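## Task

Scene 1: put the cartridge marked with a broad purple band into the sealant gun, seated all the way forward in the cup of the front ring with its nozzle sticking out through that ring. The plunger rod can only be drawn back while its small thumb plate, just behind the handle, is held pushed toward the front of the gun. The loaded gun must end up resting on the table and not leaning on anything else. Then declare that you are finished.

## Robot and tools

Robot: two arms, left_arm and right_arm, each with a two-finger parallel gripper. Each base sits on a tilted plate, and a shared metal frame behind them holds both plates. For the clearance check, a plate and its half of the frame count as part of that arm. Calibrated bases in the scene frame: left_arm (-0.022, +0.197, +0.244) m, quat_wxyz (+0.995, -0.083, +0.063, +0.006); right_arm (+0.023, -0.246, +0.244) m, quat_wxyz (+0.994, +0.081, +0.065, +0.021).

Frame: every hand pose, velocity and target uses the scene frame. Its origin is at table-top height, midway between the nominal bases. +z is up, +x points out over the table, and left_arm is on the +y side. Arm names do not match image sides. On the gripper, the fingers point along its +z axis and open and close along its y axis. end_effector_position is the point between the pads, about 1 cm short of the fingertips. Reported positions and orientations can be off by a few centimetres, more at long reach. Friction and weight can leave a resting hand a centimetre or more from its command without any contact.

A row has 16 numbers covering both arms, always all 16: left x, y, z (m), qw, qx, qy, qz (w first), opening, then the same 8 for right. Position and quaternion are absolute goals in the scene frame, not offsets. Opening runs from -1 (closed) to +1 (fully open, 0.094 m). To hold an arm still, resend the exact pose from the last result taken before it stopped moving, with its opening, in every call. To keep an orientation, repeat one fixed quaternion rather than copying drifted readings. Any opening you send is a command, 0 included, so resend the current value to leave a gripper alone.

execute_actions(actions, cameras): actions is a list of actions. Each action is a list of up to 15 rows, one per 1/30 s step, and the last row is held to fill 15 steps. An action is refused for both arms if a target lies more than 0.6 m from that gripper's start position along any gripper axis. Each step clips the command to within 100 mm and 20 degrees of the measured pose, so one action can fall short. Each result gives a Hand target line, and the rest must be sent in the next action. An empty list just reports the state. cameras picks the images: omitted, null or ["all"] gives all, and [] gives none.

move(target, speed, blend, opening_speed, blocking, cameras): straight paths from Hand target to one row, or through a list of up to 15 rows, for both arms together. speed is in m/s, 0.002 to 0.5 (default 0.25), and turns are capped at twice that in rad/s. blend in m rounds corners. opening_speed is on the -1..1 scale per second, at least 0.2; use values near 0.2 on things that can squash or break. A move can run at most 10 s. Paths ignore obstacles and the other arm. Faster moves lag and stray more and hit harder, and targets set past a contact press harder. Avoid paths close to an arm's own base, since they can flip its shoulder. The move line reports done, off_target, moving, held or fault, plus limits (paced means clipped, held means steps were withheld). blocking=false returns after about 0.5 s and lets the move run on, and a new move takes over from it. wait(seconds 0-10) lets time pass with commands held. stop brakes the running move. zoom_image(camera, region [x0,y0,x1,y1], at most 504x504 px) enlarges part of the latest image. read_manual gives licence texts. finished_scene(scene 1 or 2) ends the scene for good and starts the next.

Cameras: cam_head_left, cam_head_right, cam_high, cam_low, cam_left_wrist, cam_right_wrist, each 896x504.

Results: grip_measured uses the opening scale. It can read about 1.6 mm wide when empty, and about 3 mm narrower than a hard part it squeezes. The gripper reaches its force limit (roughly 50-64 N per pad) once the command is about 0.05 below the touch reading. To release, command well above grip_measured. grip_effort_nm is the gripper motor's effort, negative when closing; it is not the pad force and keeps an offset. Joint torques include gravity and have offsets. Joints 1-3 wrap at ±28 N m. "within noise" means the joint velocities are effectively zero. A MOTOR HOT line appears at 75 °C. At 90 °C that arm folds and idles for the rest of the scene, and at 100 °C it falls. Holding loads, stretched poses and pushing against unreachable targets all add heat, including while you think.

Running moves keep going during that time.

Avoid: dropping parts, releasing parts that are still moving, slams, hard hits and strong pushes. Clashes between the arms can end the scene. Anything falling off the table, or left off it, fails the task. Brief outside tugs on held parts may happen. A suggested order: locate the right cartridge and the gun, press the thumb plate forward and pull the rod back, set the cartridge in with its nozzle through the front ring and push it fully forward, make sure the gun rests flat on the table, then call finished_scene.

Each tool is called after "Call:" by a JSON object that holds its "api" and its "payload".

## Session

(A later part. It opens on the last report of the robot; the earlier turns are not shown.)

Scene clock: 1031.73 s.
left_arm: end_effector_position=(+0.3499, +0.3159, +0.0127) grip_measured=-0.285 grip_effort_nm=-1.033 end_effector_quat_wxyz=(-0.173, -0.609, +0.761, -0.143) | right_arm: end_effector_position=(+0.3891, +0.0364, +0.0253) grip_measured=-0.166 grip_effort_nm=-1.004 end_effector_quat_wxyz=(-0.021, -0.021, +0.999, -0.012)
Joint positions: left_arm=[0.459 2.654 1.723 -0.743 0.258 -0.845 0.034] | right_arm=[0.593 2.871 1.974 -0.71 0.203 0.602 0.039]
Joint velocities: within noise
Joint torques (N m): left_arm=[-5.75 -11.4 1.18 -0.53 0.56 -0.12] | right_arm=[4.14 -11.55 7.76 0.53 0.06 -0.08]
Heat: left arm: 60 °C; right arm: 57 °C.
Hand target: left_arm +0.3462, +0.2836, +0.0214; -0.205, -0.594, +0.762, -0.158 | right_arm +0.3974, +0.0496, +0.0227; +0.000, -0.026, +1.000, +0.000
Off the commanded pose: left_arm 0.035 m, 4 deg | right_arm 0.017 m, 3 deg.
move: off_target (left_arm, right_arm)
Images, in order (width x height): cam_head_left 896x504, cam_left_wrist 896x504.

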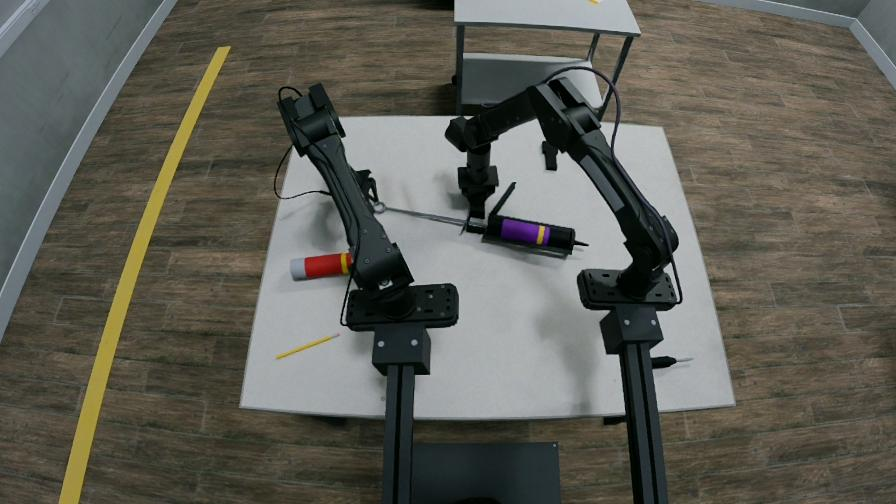

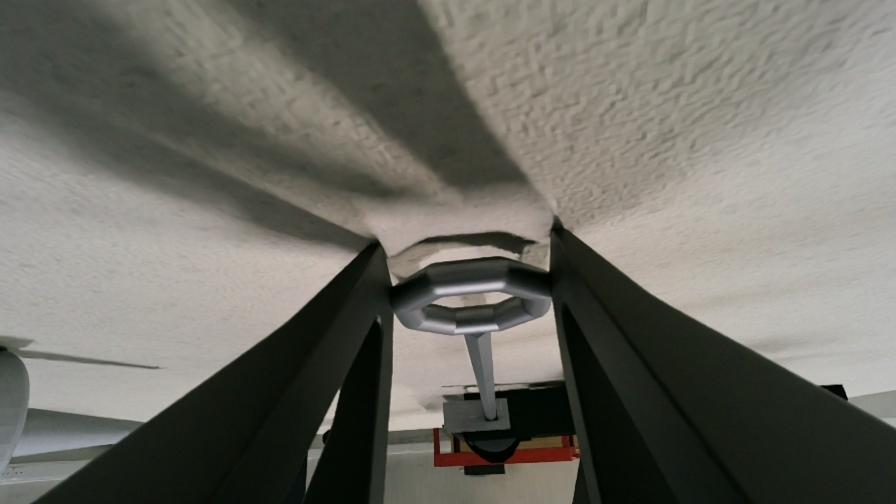

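Call:
{"api": "move", "payload": {"target": [0.341,0.262,0.024,0.2043,0.5936,-0.762,0.159,-0.4,0.400,0.060,0.022,0,-0.0262,0.9997,0,-0.3], "speed": 0.03, "cameras": ["cam_left_wrist","cam_head_left"]}}

Call:
{"api": "zoom_image", "payload": {"camera": "cam_head_left", "region": [440, 190, 590, 270]}}

Scene clock: 1034.87 s.
left_arm: end_effector_position=(+0.3494, +0.3142, +0.0126) grip_measured=-0.285 grip_effort_nm=-1.028 end_effector_quat_wxyz=(-0.148, -0.614, +0.765, -0.124) | right_arm: end_effector_position=(+0.3896, +0.0361, +0.0254) grip_measured=-0.170 grip_effort_nm=-1.009 end_effector_quat_wxyz=(-0.032, -0.017, +0.999, -0.022)
Joint positions: left_arm=[0.438 2.61 1.638 -0.652 0.214 -0.88 0.034] | right_arm=[0.593 2.9 2.038 -0.774 0.206 0.616 0.039]
Joint velocities: within noise
Joint torques (N m): left_arm=[-7.06 -10.76 0.57 -0.65 0.97 -0.16] | right_arm=[5.48 -11.59 8.03 0.73 0.03 -0.08]
Heat: left arm: 59 °C; right arm: 57 °C.
Hand target: left_arm +0.3399, +0.2658, +0.0235; -0.204, -0.595, +0.761, -0.156 | right_arm +0.3990, +0.0592, +0.0238; +0.000, -0.026, +1.000, +0.000
Off the commanded pose: left_arm 0.054 m, 8 deg | right_arm 0.026 m, 5 deg.
move: off_target (left_arm, right_arm)
Images, in order (width x height): cam_head_left 896x504, cam_left_wrist 896x504.

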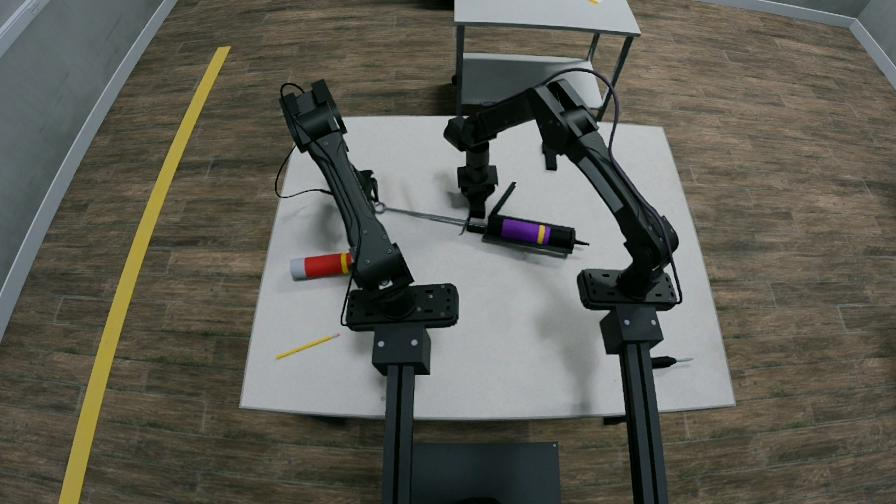

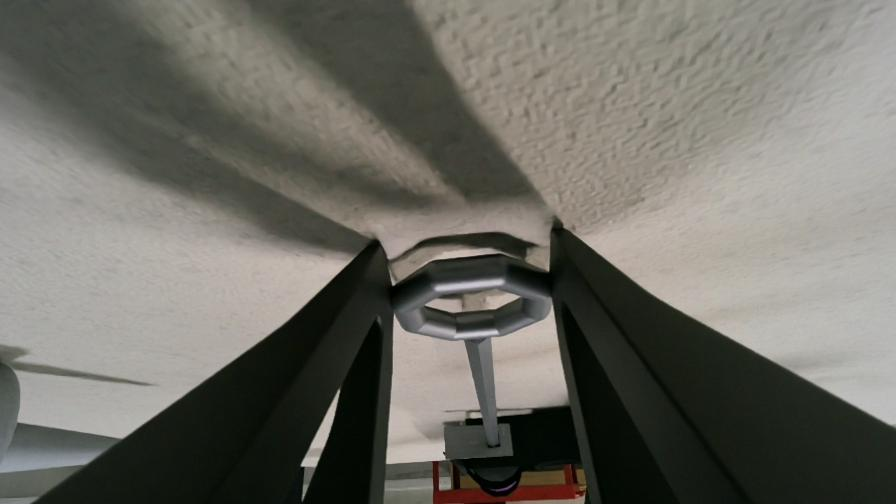

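Scaled by 3.360 from the camera's 896x504 image, which has a finer 1280x720 frame.

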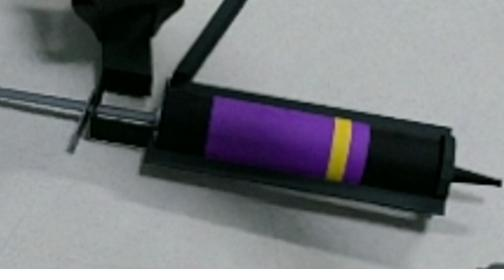

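Call:
{"api": "move", "payload": {"target": [0.337,0.240,0.026,0.2043,0.5936,-0.762,0.159,-0.4,0.402,0.070,0.022,0,-0.0262,0.9997,0,-0.3], "speed": 0.03, "cameras": ["cam_left_wrist","cam_head_left"]}}

Call:
{"api": "zoom_image", "payload": {"camera": "cam_head_left", "region": [440, 190, 590, 270]}}

Scene clock: 1038.20 s.
left_arm: end_effector_position=(+0.3491, +0.3127, +0.0124) grip_measured=-0.285 grip_effort_nm=-1.033 end_effector_quat_wxyz=(-0.123, -0.620, +0.768, -0.103) | right_arm: end_effector_position=(+0.3908, +0.0362, +0.0254) grip_measured=-0.173 grip_effort_nm=-1.009 end_effector_quat_wxyz=(-0.040, -0.014, +0.999, -0.030)
Joint positions: left_arm=[0.414 2.573 1.564 -0.568 0.162 -0.919 0.034] | right_arm=[0.593 2.931 2.106 -0.835 0.209 0.627 0.039]
Joint velocities: within noise
Joint torques (N m): left_arm=[-8.59 -10.14 0.28 -0.76 1.41 -0.25] | right_arm=[6.74 -11.58 8.29 0.88 -0.02 -0.02]
Heat: left arm: 59 °C; right arm: 58 °C.
Hand target: left_arm +0.3349, +0.2471, +0.0257; -0.203, -0.597, +0.761, -0.153 | right_arm +0.4003, +0.0687, +0.0251; -0.001, -0.026, +1.000, +0.000
Off the commanded pose: left_arm 0.075 m, 12 deg | right_arm 0.036 m, 6 deg.
move: off_target (left_arm, right_arm)
Images, in order (width x height): cam_head_left 896x504, cam_left_wrist 896x504.

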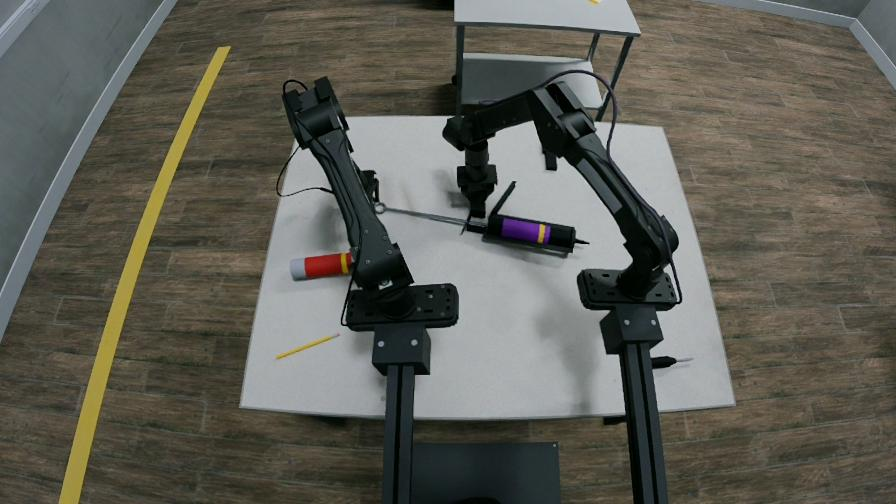

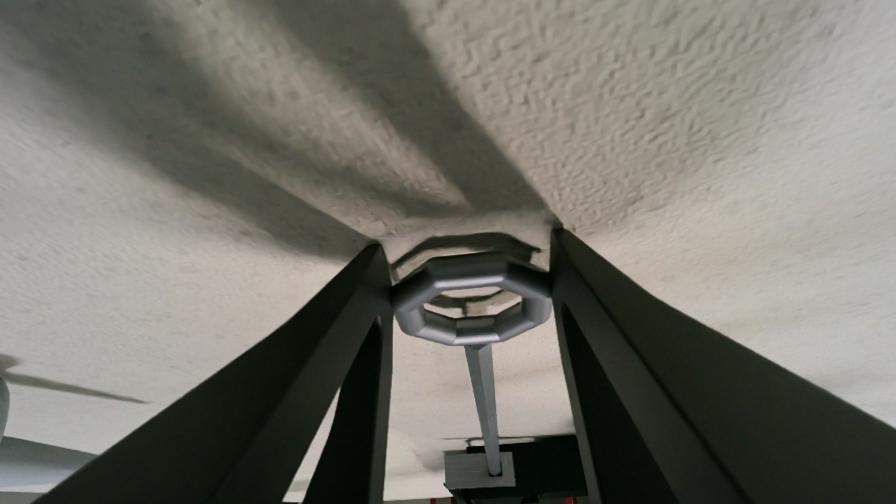

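Scaled by 3.360 from the camera's 896x504 image, which has a finer 1280x720 frame.

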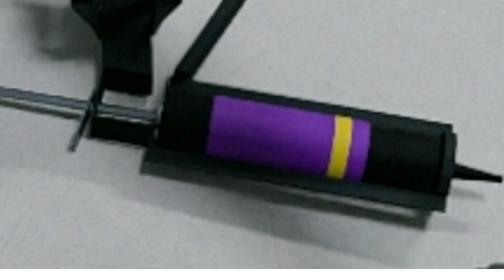

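Call:
{"api": "zoom_image", "payload": {"camera": "cam_head_left", "region": [450, 200, 600, 265]}}

Call:
{"api": "execute_actions", "payload": {"actions": []}}

Call:
{"api": "zoom_image", "payload": {"camera": "cam_high", "region": [420, 260, 540, 400]}}

Call:
{"api": "zoom_image", "payload": {"camera": "cam_head_right", "region": [460, 200, 610, 265]}}

Scaled by 3.360 from the camera's 896x504 image, which has a finer 1280x720 frame.

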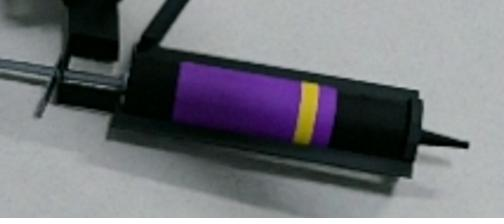

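Scene clock: 1050.27 s.
left_arm: end_effector_position=(+0.3492, +0.3128, +0.0124) grip_measured=-0.285 grip_effort_nm=-1.033 end_effector_quat_wxyz=(-0.123, -0.621, +0.768, -0.103) | right_arm: end_effector_position=(+0.3907, +0.0362, +0.0252) grip_measured=-0.173 grip_effort_nm=-1.009 end_effector_quat_wxyz=(-0.040, -0.014, +0.999, -0.030)
Joint positions: left_arm=[0.414 2.573 1.564 -0.568 0.161 -0.92 0.034] | right_arm=[0.593 2.931 2.106 -0.835 0.209 0.627 0.039]
Joint velocities: within noise
Joint torques (N m): left_arm=[-8.59 -10.17 0.35 -0.79 1.4 -0.23] | right_arm=[6.82 -11.69 8.31 0.89 0.01 -0.07]
Heat: left arm: 54 °C; right arm: 57 °C.
Hand target: left_arm +0.3349, +0.2472, +0.0256; -0.203, -0.597, +0.761, -0.153 | right_arm +0.4002, +0.0687, +0.0249; -0.001, -0.026, +1.000, +0.000
Tool commands: left_gripper/opening=-0.4 right_gripper/opening=-0.3
Off the commanded pose: left_arm 0.075 m, 12 deg | right_arm 0.036 m, 6 deg.

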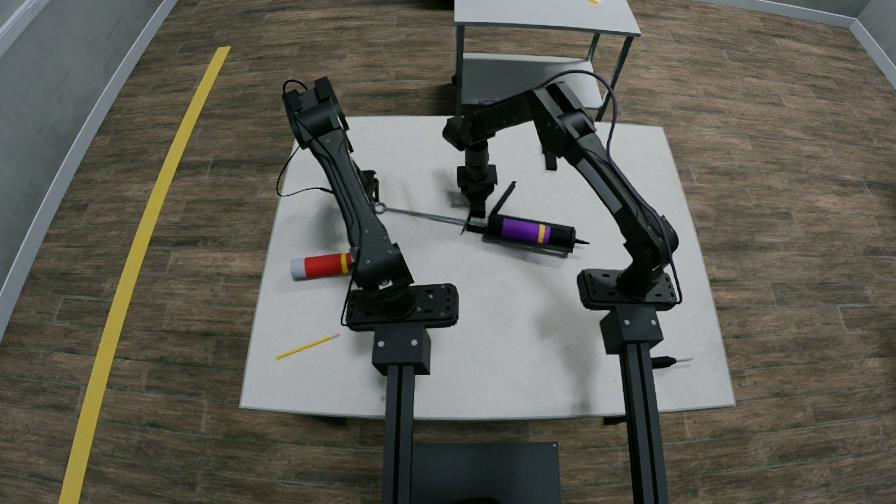

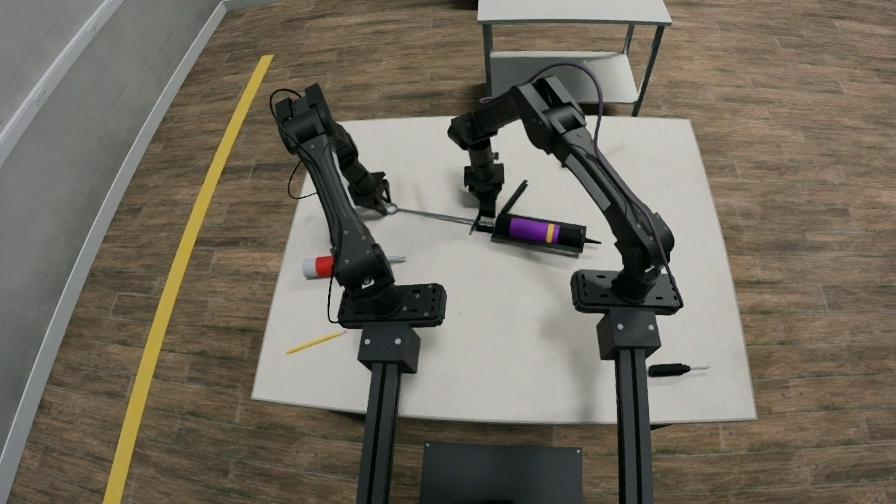

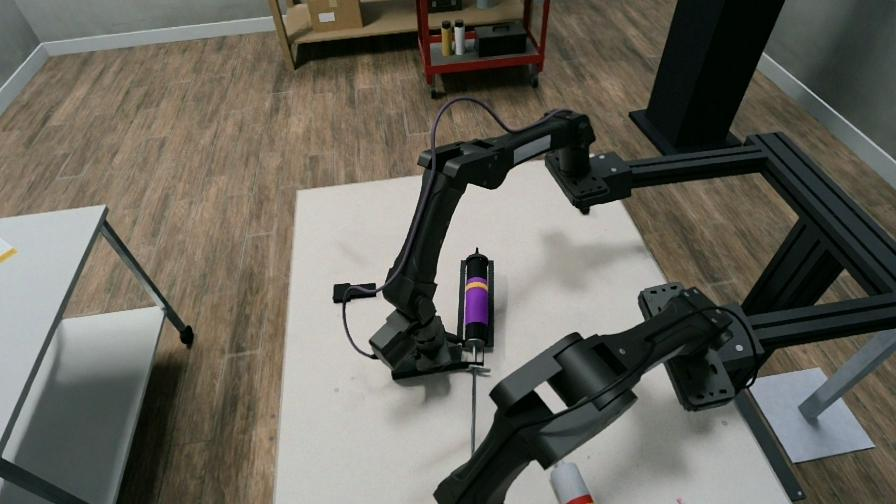

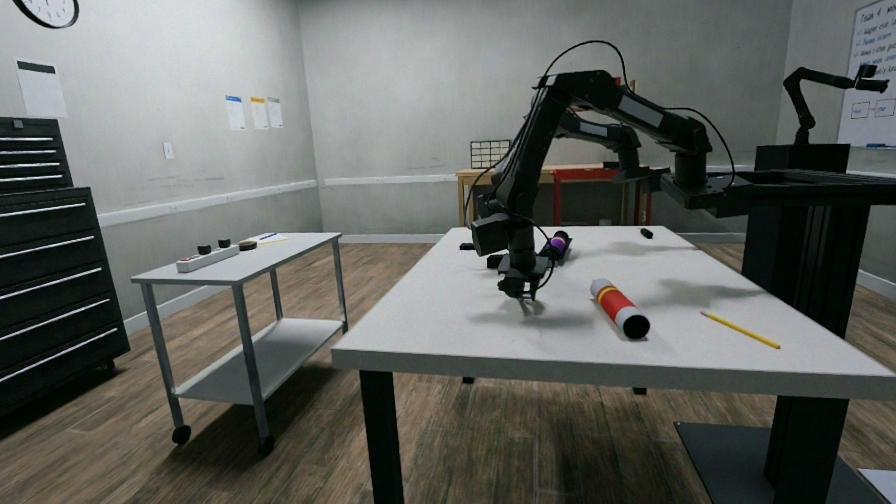

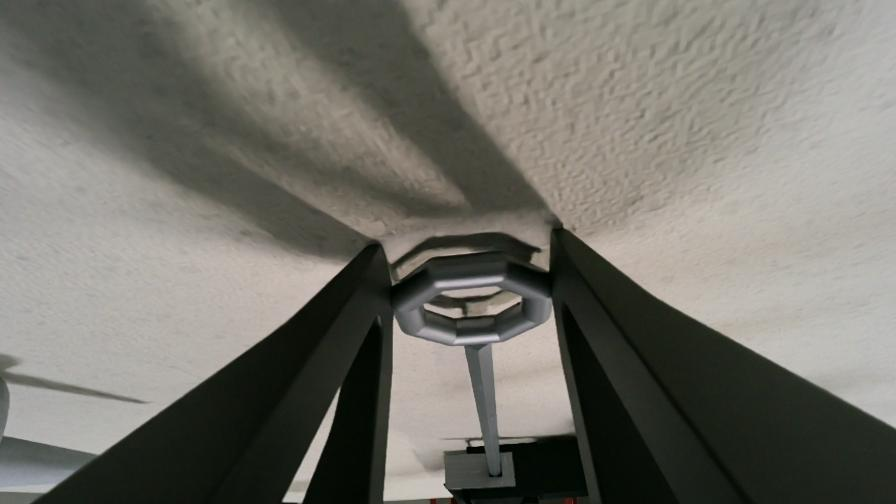

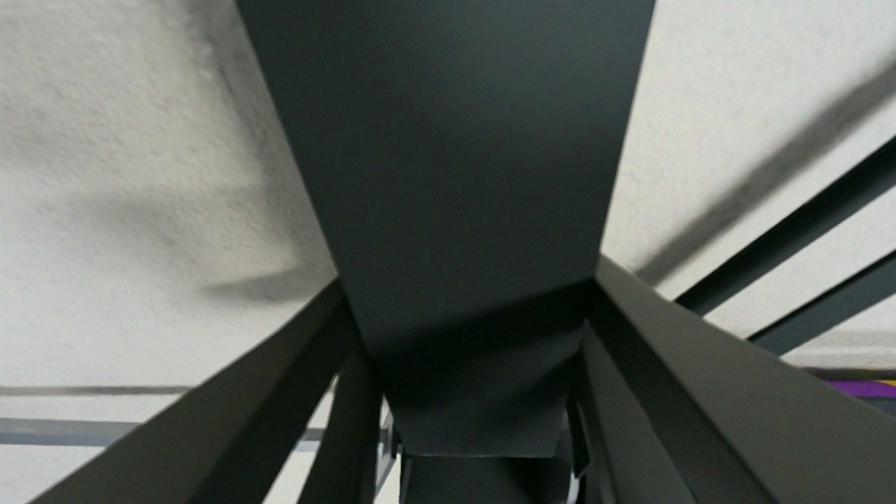

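Scaled by 3.600 from the camera's 896x504 image, which has a finer 1280x720 frame.

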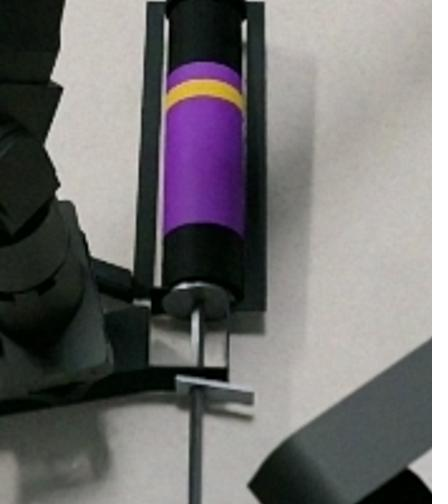

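Scaled by 3.360 from the camera's 896x504 image, which has a finer 1280x720 frame.

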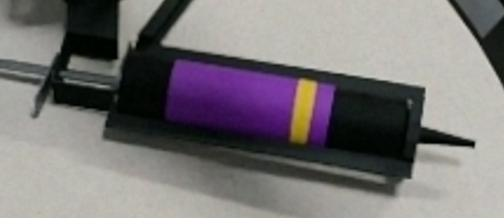

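Call:
{"api": "move", "payload": {"target": [0.3500,0.3125,0.016,0.2043,0.5936,-0.762,0.159,-0.4,0.396,0.038,0.022,0,-0.0262,0.9997,0,-0.3], "speed": 0.06, "cameras": []}}

Call:
{"api": "move", "payload": {"target": [[0.3500,0.3125,0.016,0.2043,0.5936,-0.762,0.159,-0.4,0.396,0.038,0.022,0,-0.0262,0.9997,0,0.25],[0.3500,0.3125,0.016,0.2043,0.5936,-0.762,0.159,-0.4,0.390,0.036,0.14,0,0.0401,0.9992,0,0.25]], "speed": 0.08, "cameras": ["cam_right_wrist"]}}

Call:
{"api": "zoom_image", "payload": {"camera": "cam_right_wrist", "region": [380, 130, 640, 300]}}

Scene clock: 1055.60 s.
left_arm: end_effector_position=(+0.3522, +0.3164, +0.0192) grip_measured=-0.285 grip_effort_nm=-1.023 end_effector_quat_wxyz=(-0.192, -0.604, +0.759, -0.151) | right_arm: end_effector_position=(+0.3909, +0.0339, +0.0242) grip_measured=-0.175 grip_effort_nm=-1.004 end_effector_quat_wxyz=(-0.016, -0.012, +1.000, -0.011)
Joint positions: left_arm=[0.465 2.674 1.789 -0.827 0.28 -0.827 0.034] | right_arm=[0.588 2.863 1.954 -0.687 0.208 0.614 0.039]
Joint velocities: within noise
Joint torques (N m): left_arm=[-1.18 -8.96 6.16 -0.53 0.3 0.29] | right_arm=[3.04 -13.52 3.49 0.68 0.02 -0.38]
Heat: left arm: 53 °C; right arm: 58 °C.
Hand target: left_arm +0.3499, +0.3124, +0.0161; -0.203, -0.594, +0.762, -0.159 | right_arm +0.3959, +0.0380, +0.0223; -0.001, -0.026, +1.000, -0.001
Off the commanded pose: left_arm 0.005 m, 2 deg | right_arm 0.007 m, 3 deg.
move: off_target (right_arm)
No camera images: "cameras" was empty.

Scene clock: 1058.50 s.
left_arm: end_effector_position=(+0.3529, +0.3162, +0.0205) grip_measured=-0.285 grip_effort_nm=-1.033 end_effector_quat_wxyz=(-0.193, -0.603, +0.759, -0.152) | right_arm: end_effector_position=(+0.3914, +0.0302, +0.1225) grip_measured=+0.247 grip_effort_nm=0.168 end_effector_quat_wxyz=(-0.007, +0.045, +0.999, -0.006)
Joint positions: left_arm=[0.465 2.674 1.794 -0.834 0.283 -0.826 0.034] | right_arm=[0.625 2.591 1.832 -0.823 0.208 0.76 0.059]
Joint velocities: within noise
Joint torques (N m): left_arm=[-1.09 -8.96 5.65 -0.48 0.27 0.32] | right_arm=[4.64 -16.2 4.94 -0.03 0.01 0.09]
Heat: left arm: 52 °C; right arm: 59 °C.
Hand target: left_arm +0.3499, +0.3125, +0.0161; -0.204, -0.594, +0.762, -0.159 | right_arm +0.3900, +0.0359, +0.1394; +0.000, +0.040, +0.999, +0.000
Off the commanded pose: left_arm 0.006 m, 2 deg | right_arm 0.019 m, 1 deg.
move: off_target (right_arm)
Images, in order (width x height): cam_right_wrist 896x504.

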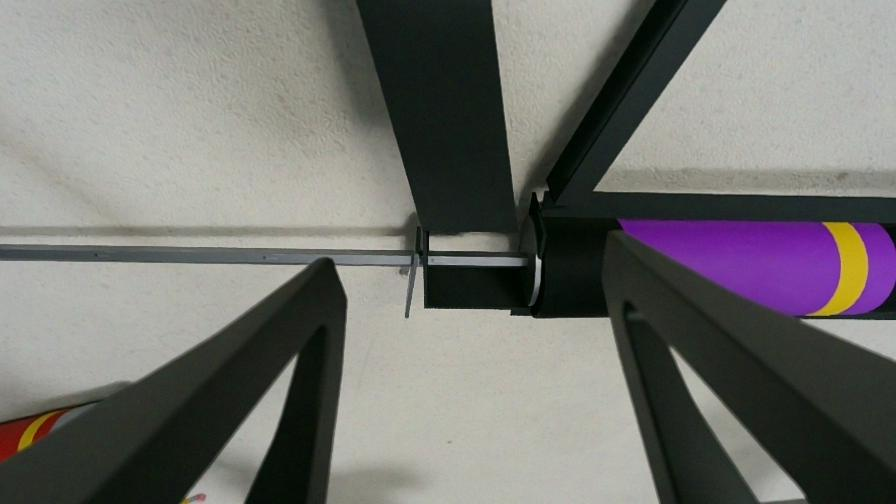

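Scaled by 1.938 from the camera's 896x504 image, which has a finer 1280x720 frame.

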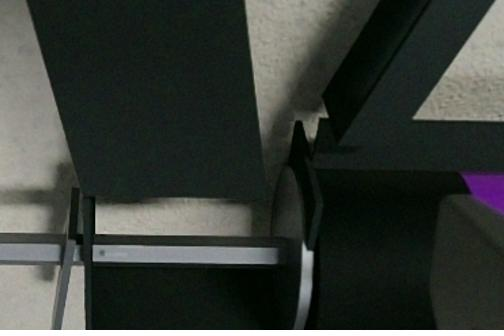

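Call:
{"api": "move", "payload": {"target": [[0.3500,0.3125,0.016,0.2043,0.5936,-0.762,0.159,-0.4,0.33,0.0,0.20,0,-0.6074,0.7944,0,0.5],[0.3500,0.3125,0.016,0.2043,0.5936,-0.762,0.159,-0.4,0.27,-0.083,0.20,0,-0.6074,0.7944,0,0.5]], "speed": 0.15, "blend": 0.03, "cameras": ["cam_right_wrist","cam_head_left"]}}

Call:
{"api": "zoom_image", "payload": {"camera": "cam_right_wrist", "region": [400, 0, 600, 300]}}

Scene clock: 1071.67 s.
left_arm: end_effector_position=(+0.3529, +0.3162, +0.0205) grip_measured=-0.285 grip_effort_nm=-1.028 end_effector_quat_wxyz=(-0.193, -0.603, +0.759, -0.152) | right_arm: end_effector_position=(+0.2632, -0.0845, +0.1941) grip_measured=+0.497 grip_effort_nm=0.168 end_effector_quat_wxyz=(-0.019, -0.610, +0.792, +0.000)
Joint positions: left_arm=[0.465 2.674 1.794 -0.834 0.283 -0.826 0.034] | right_arm=[0.639 1.905 0.95 -0.65 0.208 -0.624 0.07]
Joint velocities: within noise
Joint torques (N m): left_arm=[-1.16 -9.02 5.78 -0.5 0.3 0.33] | right_arm=[1.32 -9.89 4.42 0.33 0 -0.04]
Heat: left arm: 49 °C; right arm: 63 °C.
Hand target: left_arm +0.3499, +0.3125, +0.0161; -0.204, -0.594, +0.762, -0.159 | right_arm +0.2699, -0.0831, +0.2000; +0.000, -0.607, +0.795, +0.000
Off the commanded pose: left_arm 0.006 m, 2 deg | right_arm 0.009 m, 2 deg.
move: done
Images, in order (width x height): cam_head_left 896x504, cam_right_wrist 896x504.

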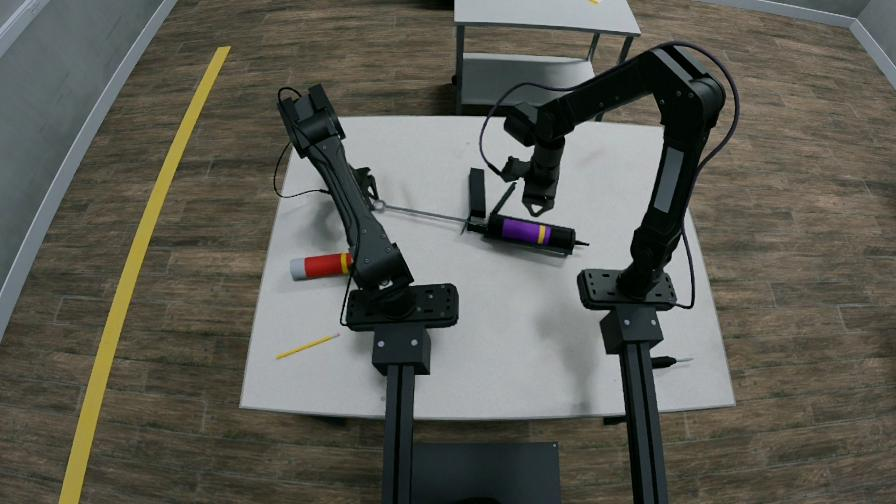

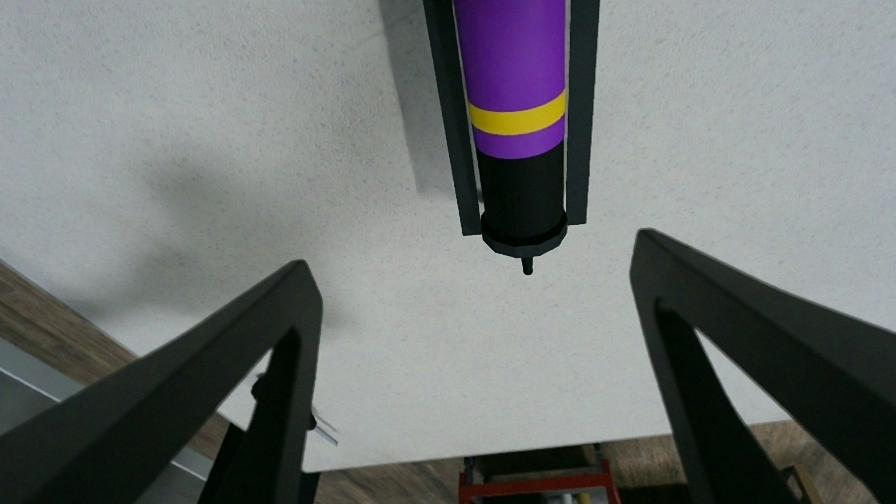

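Scaled by 1.680 from the camera's 896x504 image, which has a finer 1280x720 frame.

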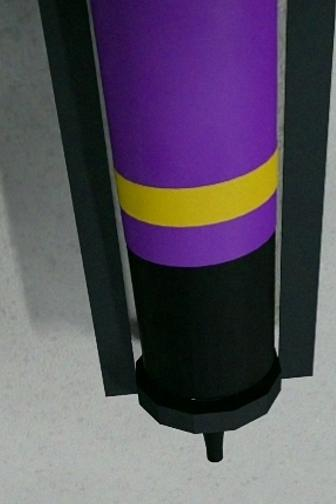

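Call:
{"api": "zoom_image", "payload": {"camera": "cam_right_wrist", "region": [470, 190, 580, 290]}}

Scaled by 4.582 from the camera's 896x504 image, which has a finer 1280x720 frame.

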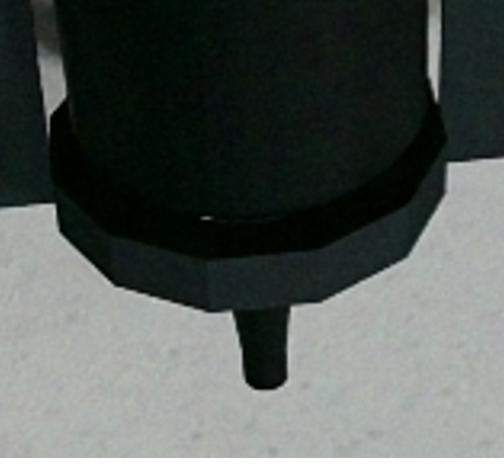

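Call:
{"api": "move", "payload": {"target": [0.3500,0.3125,0.016,0.2043,0.5936,-0.762,0.159,-0.4,0.237,-0.205,0.10,0,-0.6074,0.7944,0,1], "speed": 0.1, "cameras": ["cam_right_wrist"]}}

Scene clock: 1083.87 s.
left_arm: end_effector_position=(+0.3529, +0.3162, +0.0205) grip_measured=-0.285 grip_effort_nm=-1.033 end_effector_quat_wxyz=(-0.193, -0.603, +0.759, -0.152) | right_arm: end_effector_position=(+0.2389, -0.2062, +0.1029) grip_measured=+0.997 grip_effort_nm=0.168 end_effector_quat_wxyz=(-0.002, -0.608, +0.794, -0.007)
Joint positions: left_arm=[0.465 2.674 1.794 -0.834 0.283 -0.826 0.034] | right_arm=[0.188 1.948 0.505 -0.03 0.201 -1.086 0.094]
Joint velocities: within noise
Joint torques (N m): left_arm=[-1.13 -9.07 5.81 -0.5 0.28 0.32] | right_arm=[0.66 -5.14 1.8 0.43 -0.14 0]
Heat: left arm: 48 °C; right arm: 59 °C.
Hand target: left_arm +0.3499, +0.3125, +0.0161; -0.204, -0.594, +0.762, -0.159 | right_arm +0.2369, -0.2050, +0.1001; +0.000, -0.607, +0.794, +0.000
Off the commanded pose: left_arm 0.006 m, 2 deg | right_arm 0.004 m, 1 deg.
move: done
Images, in order (width x height): cam_right_wrist 896x504.

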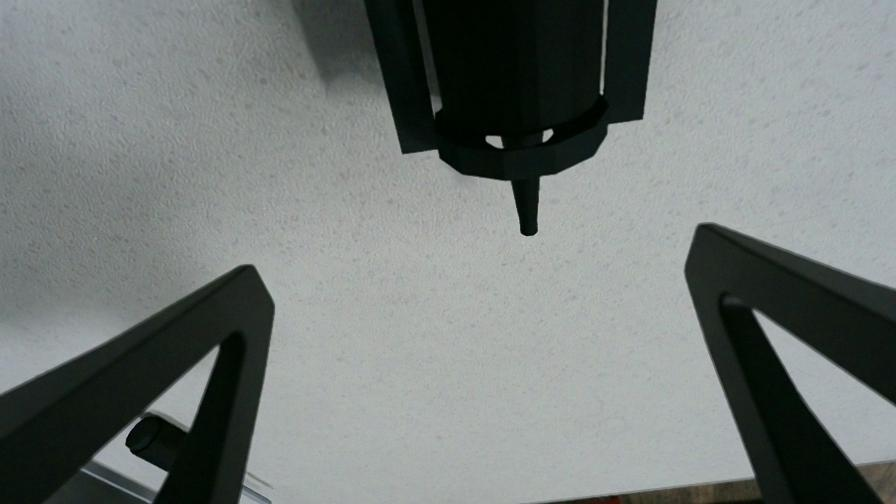

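Call:
{"api": "zoom_image", "payload": {"camera": "cam_right_wrist", "region": [400, 50, 640, 250]}}

Scaled by 2.100 from the camera's 896x504 image, which has a finer 1280x720 frame.

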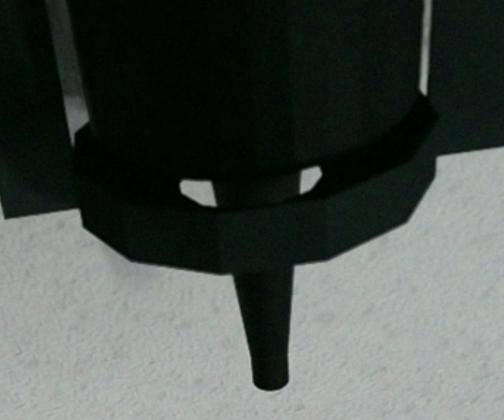

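Call:
{"api": "zoom_image", "payload": {"camera": "cam_right_wrist", "region": [430, 80, 620, 190]}}

Call:
{"api": "move", "payload": {"target": [0.3500,0.3125,0.016,0.2043,0.5936,-0.762,0.159,-0.4,0.245,-0.165,0.10,0,-0.6074,0.7944,0,1], "speed": 0.1, "cameras": ["cam_right_wrist","cam_high"]}}

Call:
{"api": "zoom_image", "payload": {"camera": "cam_right_wrist", "region": [380, 150, 640, 350]}}

Scaled by 2.653 from the camera's 896x504 image, which has a finer 1280x720 frame.

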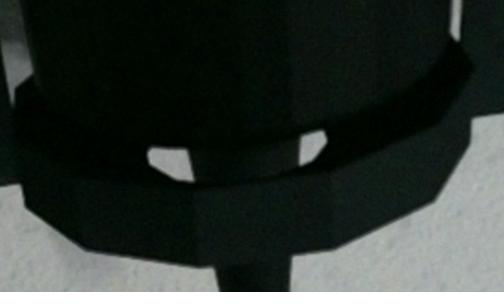

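Scene clock: 1099.67 s.
left_arm: end_effector_position=(+0.3529, +0.3162, +0.0205) grip_measured=-0.285 grip_effort_nm=-1.033 end_effector_quat_wxyz=(-0.193, -0.603, +0.759, -0.152) | right_arm: end_effector_position=(+0.2484, -0.1675, +0.1014) grip_measured=+0.997 grip_effort_nm=0.168 end_effector_quat_wxyz=(+0.008, -0.604, +0.797, -0.004)
Joint positions: left_arm=[0.465 2.674 1.794 -0.834 0.283 -0.826 0.034] | right_arm=[0.327 2.015 0.582 -0.052 0.2 -0.938 0.094]
Joint velocities: left_arm=[-0.012 -0.012 0.007 -0.037 -0.037 -0.183 -0.001] | right_arm=[within noise]
Joint torques (N m): left_arm=[-1.22 -9.03 5.78 -0.48 0.28 0.33] | right_arm=[2.47 -5.44 3.26 0.09 -0.01 0.09]
Heat: left arm: 47 °C; right arm: 53 °C.
Hand target: left_arm +0.3499, +0.3125, +0.0161; -0.204, -0.594, +0.762, -0.159 | right_arm +0.2450, -0.1651, +0.1001; +0.000, -0.607, +0.794, +0.000
Off the commanded pose: left_arm 0.006 m, 2 deg | right_arm 0.004 m, 1 deg.
move: done
Images, in order (width x height): cam_high 896x504, cam_right_wrist 896x504.

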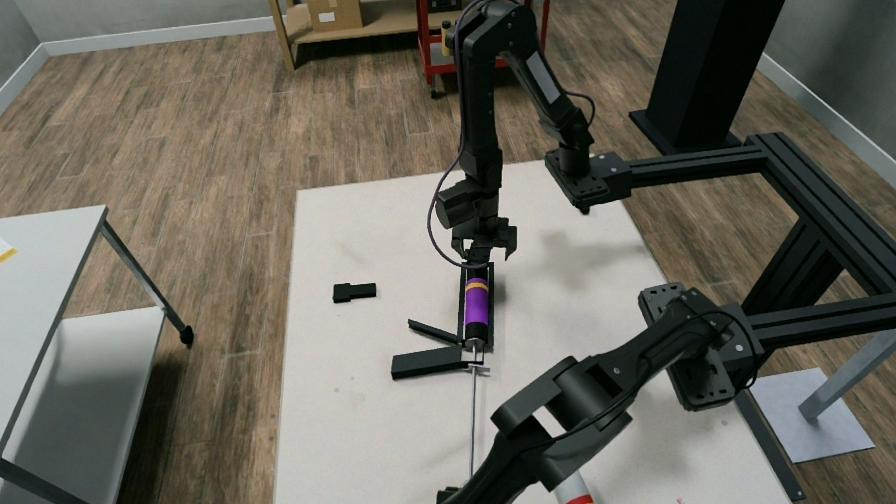

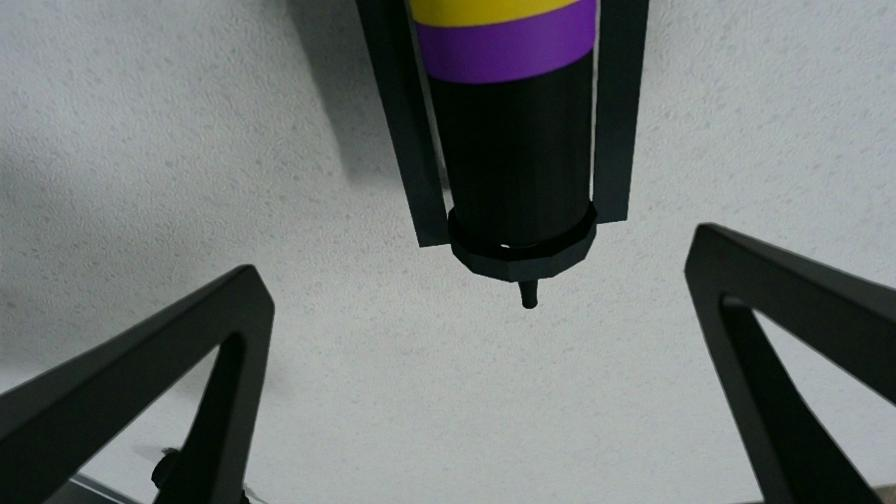

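Scaled by 1.938 from the camera's 896x504 image, which has a finer 1280x720 frame.

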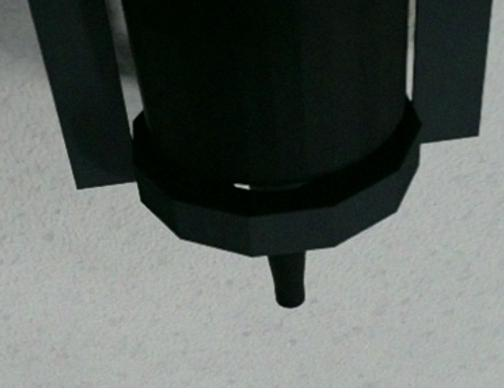

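Call:
{"api": "move", "payload": {"target": [0.3500,0.3125,0.016,0.2043,0.5936,-0.762,0.159,-0.4,0.262,-0.162,0.09,0,-0.6327,0.7744,0,0.3], "speed": 0.1, "cameras": ["cam_right_wrist"]}}

Scene clock: 1146.47 s.
left_arm: end_effector_position=(+0.3529, +0.3162, +0.0205) grip_measured=-0.285 grip_effort_nm=-1.028 end_effector_quat_wxyz=(-0.193, -0.603, +0.759, -0.152) | right_arm: end_effector_position=(+0.2639, -0.1598, +0.0927) grip_measured=+0.303 grip_effort_nm=-0.120 end_effector_quat_wxyz=(+0.009, -0.632, +0.775, -0.005)
Joint positions: left_arm=[0.465 2.674 1.794 -0.834 0.283 -0.826 0.034] | right_arm=[0.327 2.083 0.656 -0.054 0.2 -1.011 0.061]
Joint velocities: within noise
Joint torques (N m): left_arm=[-1.03 -8.96 5.78 -0.48 0.27 0.35] | right_arm=[0.73 -6.04 3.29 0.11 -0.02 -0.03]
Heat: left arm: 46 °C; right arm: 49 °C.
Hand target: left_arm +0.3499, +0.3125, +0.0161; -0.204, -0.594, +0.762, -0.159 | right_arm +0.2619, -0.1620, +0.0901; +0.000, -0.633, +0.774, +0.000
Off the commanded pose: left_arm 0.006 m, 2 deg | right_arm 0.004 m, 1 deg.
move: done
Images, in order (width x height): cam_right_wrist 896x504.

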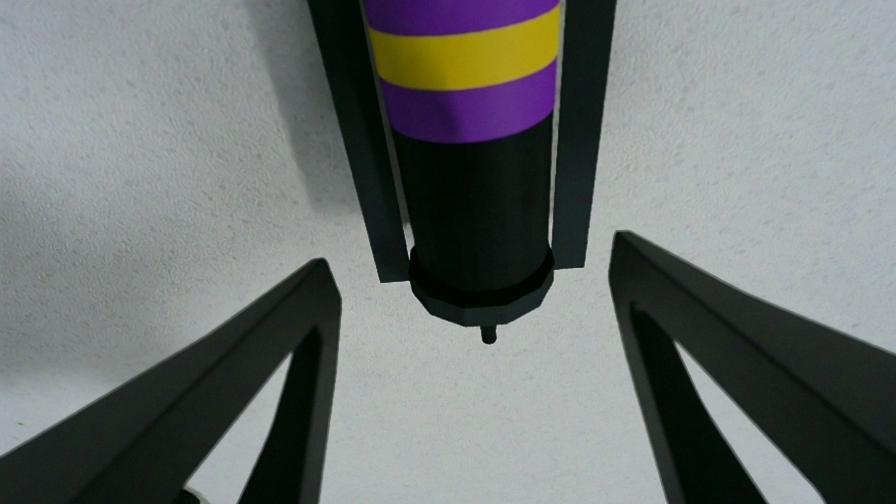

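Call:
{"api": "move", "payload": {"target": [0.3500,0.3125,0.016,0.2043,0.5936,-0.762,0.159,-0.4,0.267,-0.163,0.038,0,-0.6327,0.7744,0,0.3], "speed": 0.06, "cameras": ["cam_right_wrist"]}}

Scene clock: 1150.57 s.
left_arm: end_effector_position=(+0.3529, +0.3162, +0.0205) grip_measured=-0.285 grip_effort_nm=-1.028 end_effector_quat_wxyz=(-0.193, -0.603, +0.759, -0.152) | right_arm: end_effector_position=(+0.2645, -0.1637, +0.0413) grip_measured=+0.303 grip_effort_nm=-0.125 end_effector_quat_wxyz=(-0.005, -0.634, +0.773, -0.002)
Joint positions: left_arm=[0.465 2.674 1.794 -0.834 0.283 -0.826 0.034] | right_arm=[0.276 2.318 0.72 0.099 0.2 -1.062 0.061]
Joint velocities: within noise
Joint torques (N m): left_arm=[-1.22 -9.03 5.74 -0.47 0.25 0.32] | right_arm=[1.13 -6.64 2.03 0.37 -0.04 -0.04]
Heat: left arm: 46 °C; right arm: 49 °C.
Hand target: left_arm +0.3499, +0.3125, +0.0161; -0.204, -0.594, +0.762, -0.159 | right_arm +0.2670, -0.1630, +0.0381; +0.000, -0.633, +0.774, +0.000
Off the commanded pose: left_arm 0.006 m, 2 deg | right_arm 0.004 m, 1 deg.
move: done
Images, in order (width x height): cam_right_wrist 896x504.

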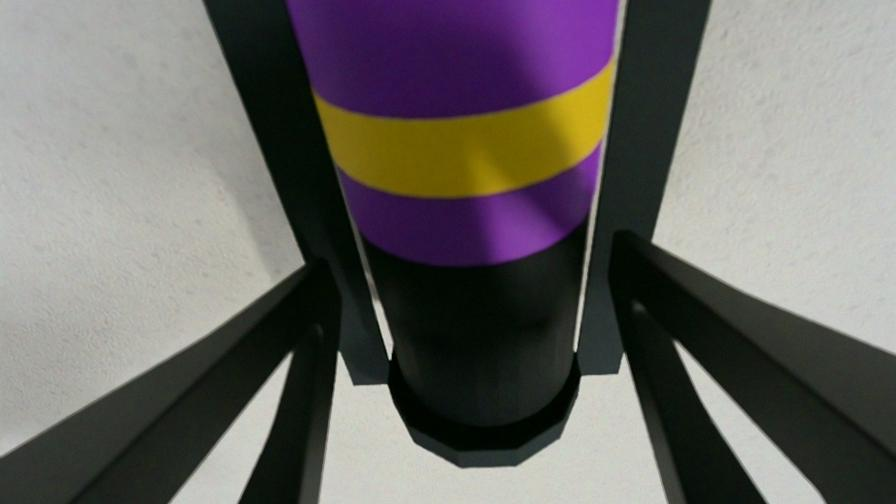

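Call:
{"api": "zoom_image", "payload": {"camera": "cam_right_wrist", "region": [360, 320, 620, 480]}}

Scaled by 1.938 from the camera's 896x504 image, which has a finer 1280x720 frame.

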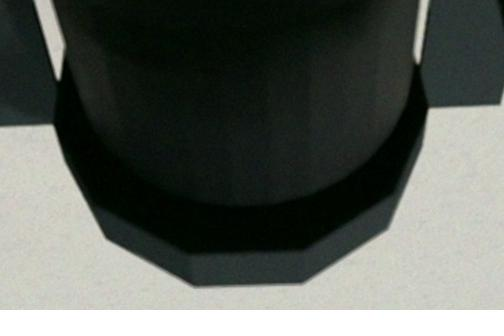

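Call:
{"api": "move", "payload": {"target": [[0.3500,0.3125,0.016,0.2043,0.5936,-0.762,0.159,-0.4,0.267,-0.163,0.038,0,-0.6327,0.7744,0,-0.1]], "opening_speed": 0.5, "cameras": ["cam_right_wrist"]}}

Call:
{"api": "move", "payload": {"target": [[0.3500,0.3125,0.016,0.2043,0.5936,-0.762,0.159,-0.4,0.267,-0.163,0.050,0,-0.6327,0.7744,0,-0.1]], "speed": 0.03, "cameras": ["cam_right_wrist"]}}

Call:
{"api": "zoom_image", "payload": {"camera": "cam_right_wrist", "region": [360, 320, 620, 480]}}

Scene clock: 1163.00 s.
left_arm: end_effector_position=(+0.3529, +0.3162, +0.0205) grip_measured=-0.285 grip_effort_nm=-1.028 end_effector_quat_wxyz=(-0.193, -0.603, +0.759, -0.152) | right_arm: end_effector_position=(+0.2656, -0.1634, +0.0413) grip_measured=-0.090 grip_effort_nm=-0.950 end_effector_quat_wxyz=(-0.002, -0.634, +0.774, -0.003)
Joint positions: left_arm=[0.465 2.674 1.794 -0.834 0.283 -0.826 0.034] | right_arm=[0.276 2.318 0.72 0.104 0.2 -1.062 0.043]
Joint velocities: within noise
Joint torques (N m): left_arm=[-1.13 -9.07 5.75 -0.48 0.27 0.34] | right_arm=[1.03 -6.69 1.96 0.34 -0.07 -0.05]
Heat: left arm: 46 °C; right arm: 48 °C.
Hand target: left_arm +0.3499, +0.3125, +0.0161; -0.204, -0.594, +0.762, -0.159 | right_arm +0.2671, -0.1630, +0.0381; +0.000, -0.633, +0.774, +0.000
Off the commanded pose: left_arm 0.006 m, 2 deg | right_arm 0.004 m, 0 deg.
move: done
Images, in order (width x height): cam_right_wrist 896x504.

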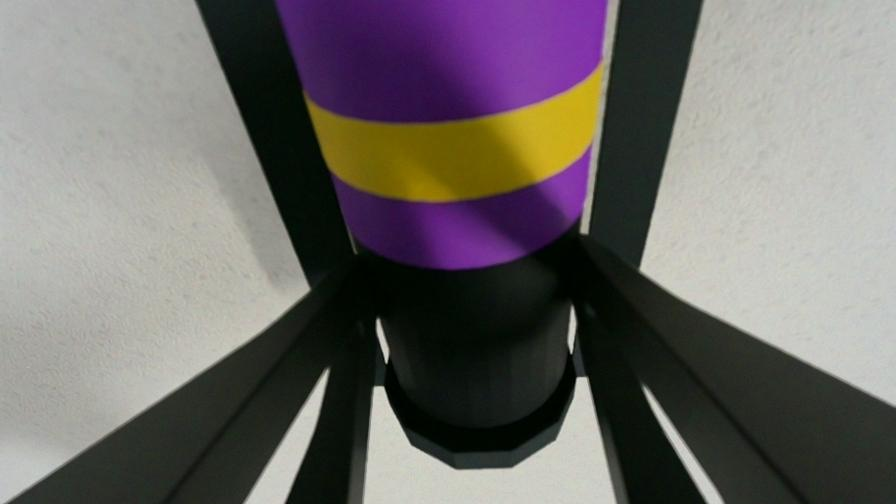

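Scene clock: 1163.73 s.
left_arm: end_effector_position=(+0.3529, +0.3162, +0.0205) grip_measured=-0.285 grip_effort_nm=-1.028 end_effector_quat_wxyz=(-0.193, -0.603, +0.759, -0.152) | right_arm: end_effector_position=(+0.2679, -0.1638, +0.0457) grip_measured=-0.100 grip_effort_nm=0.027 end_effector_quat_wxyz=(-0.001, -0.633, +0.774, -0.004)
Joint positions: left_arm=[0.465 2.674 1.794 -0.834 0.283 -0.825 0.034] | right_arm=[0.276 2.299 0.72 0.087 0.202 -1.061 0.042]
Joint velocities: within noise
Joint torques (N m): left_arm=[-1.14 -8.99 5.89 -0.48 0.28 0.32] | right_arm=[1.78 -9.65 0.84 0.11 -0.06 0.05]
Heat: left arm: 46 °C; right arm: 49 °C.
Hand target: left_arm +0.3500, +0.3125, +0.0161; -0.203, -0.594, +0.762, -0.159 | right_arm +0.2670, -0.1631, +0.0498; +0.000, -0.633, +0.774, +0.000
Off the commanded pose: left_arm 0.006 m, 2 deg | right_arm 0.004 m, 1 deg.
move: done
Images, in order (width x height): cam_right_wrist 896x504.

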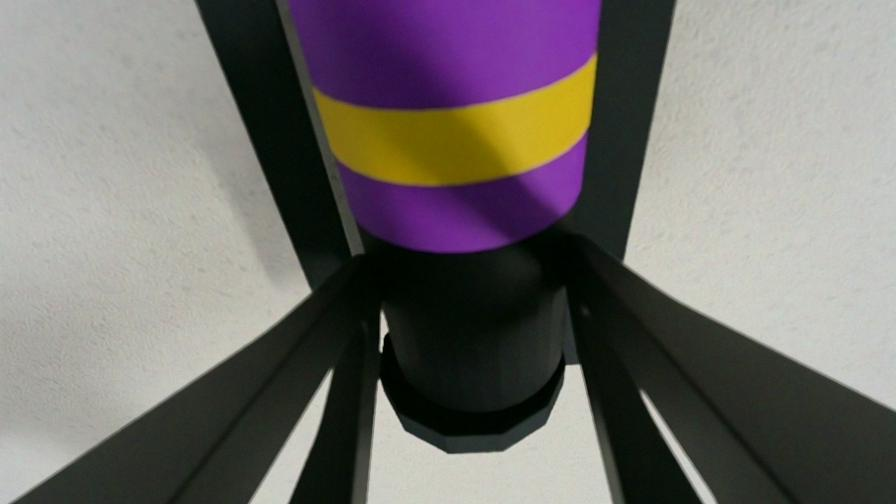

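Scaled by 1.938 from the camera's 896x504 image, which has a finer 1280x720 frame.

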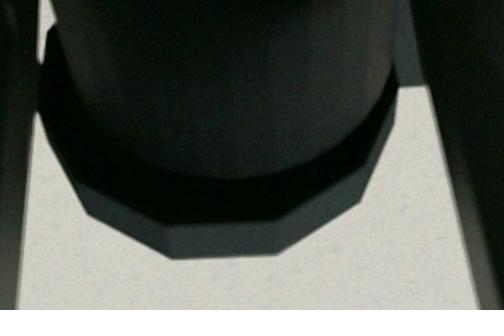

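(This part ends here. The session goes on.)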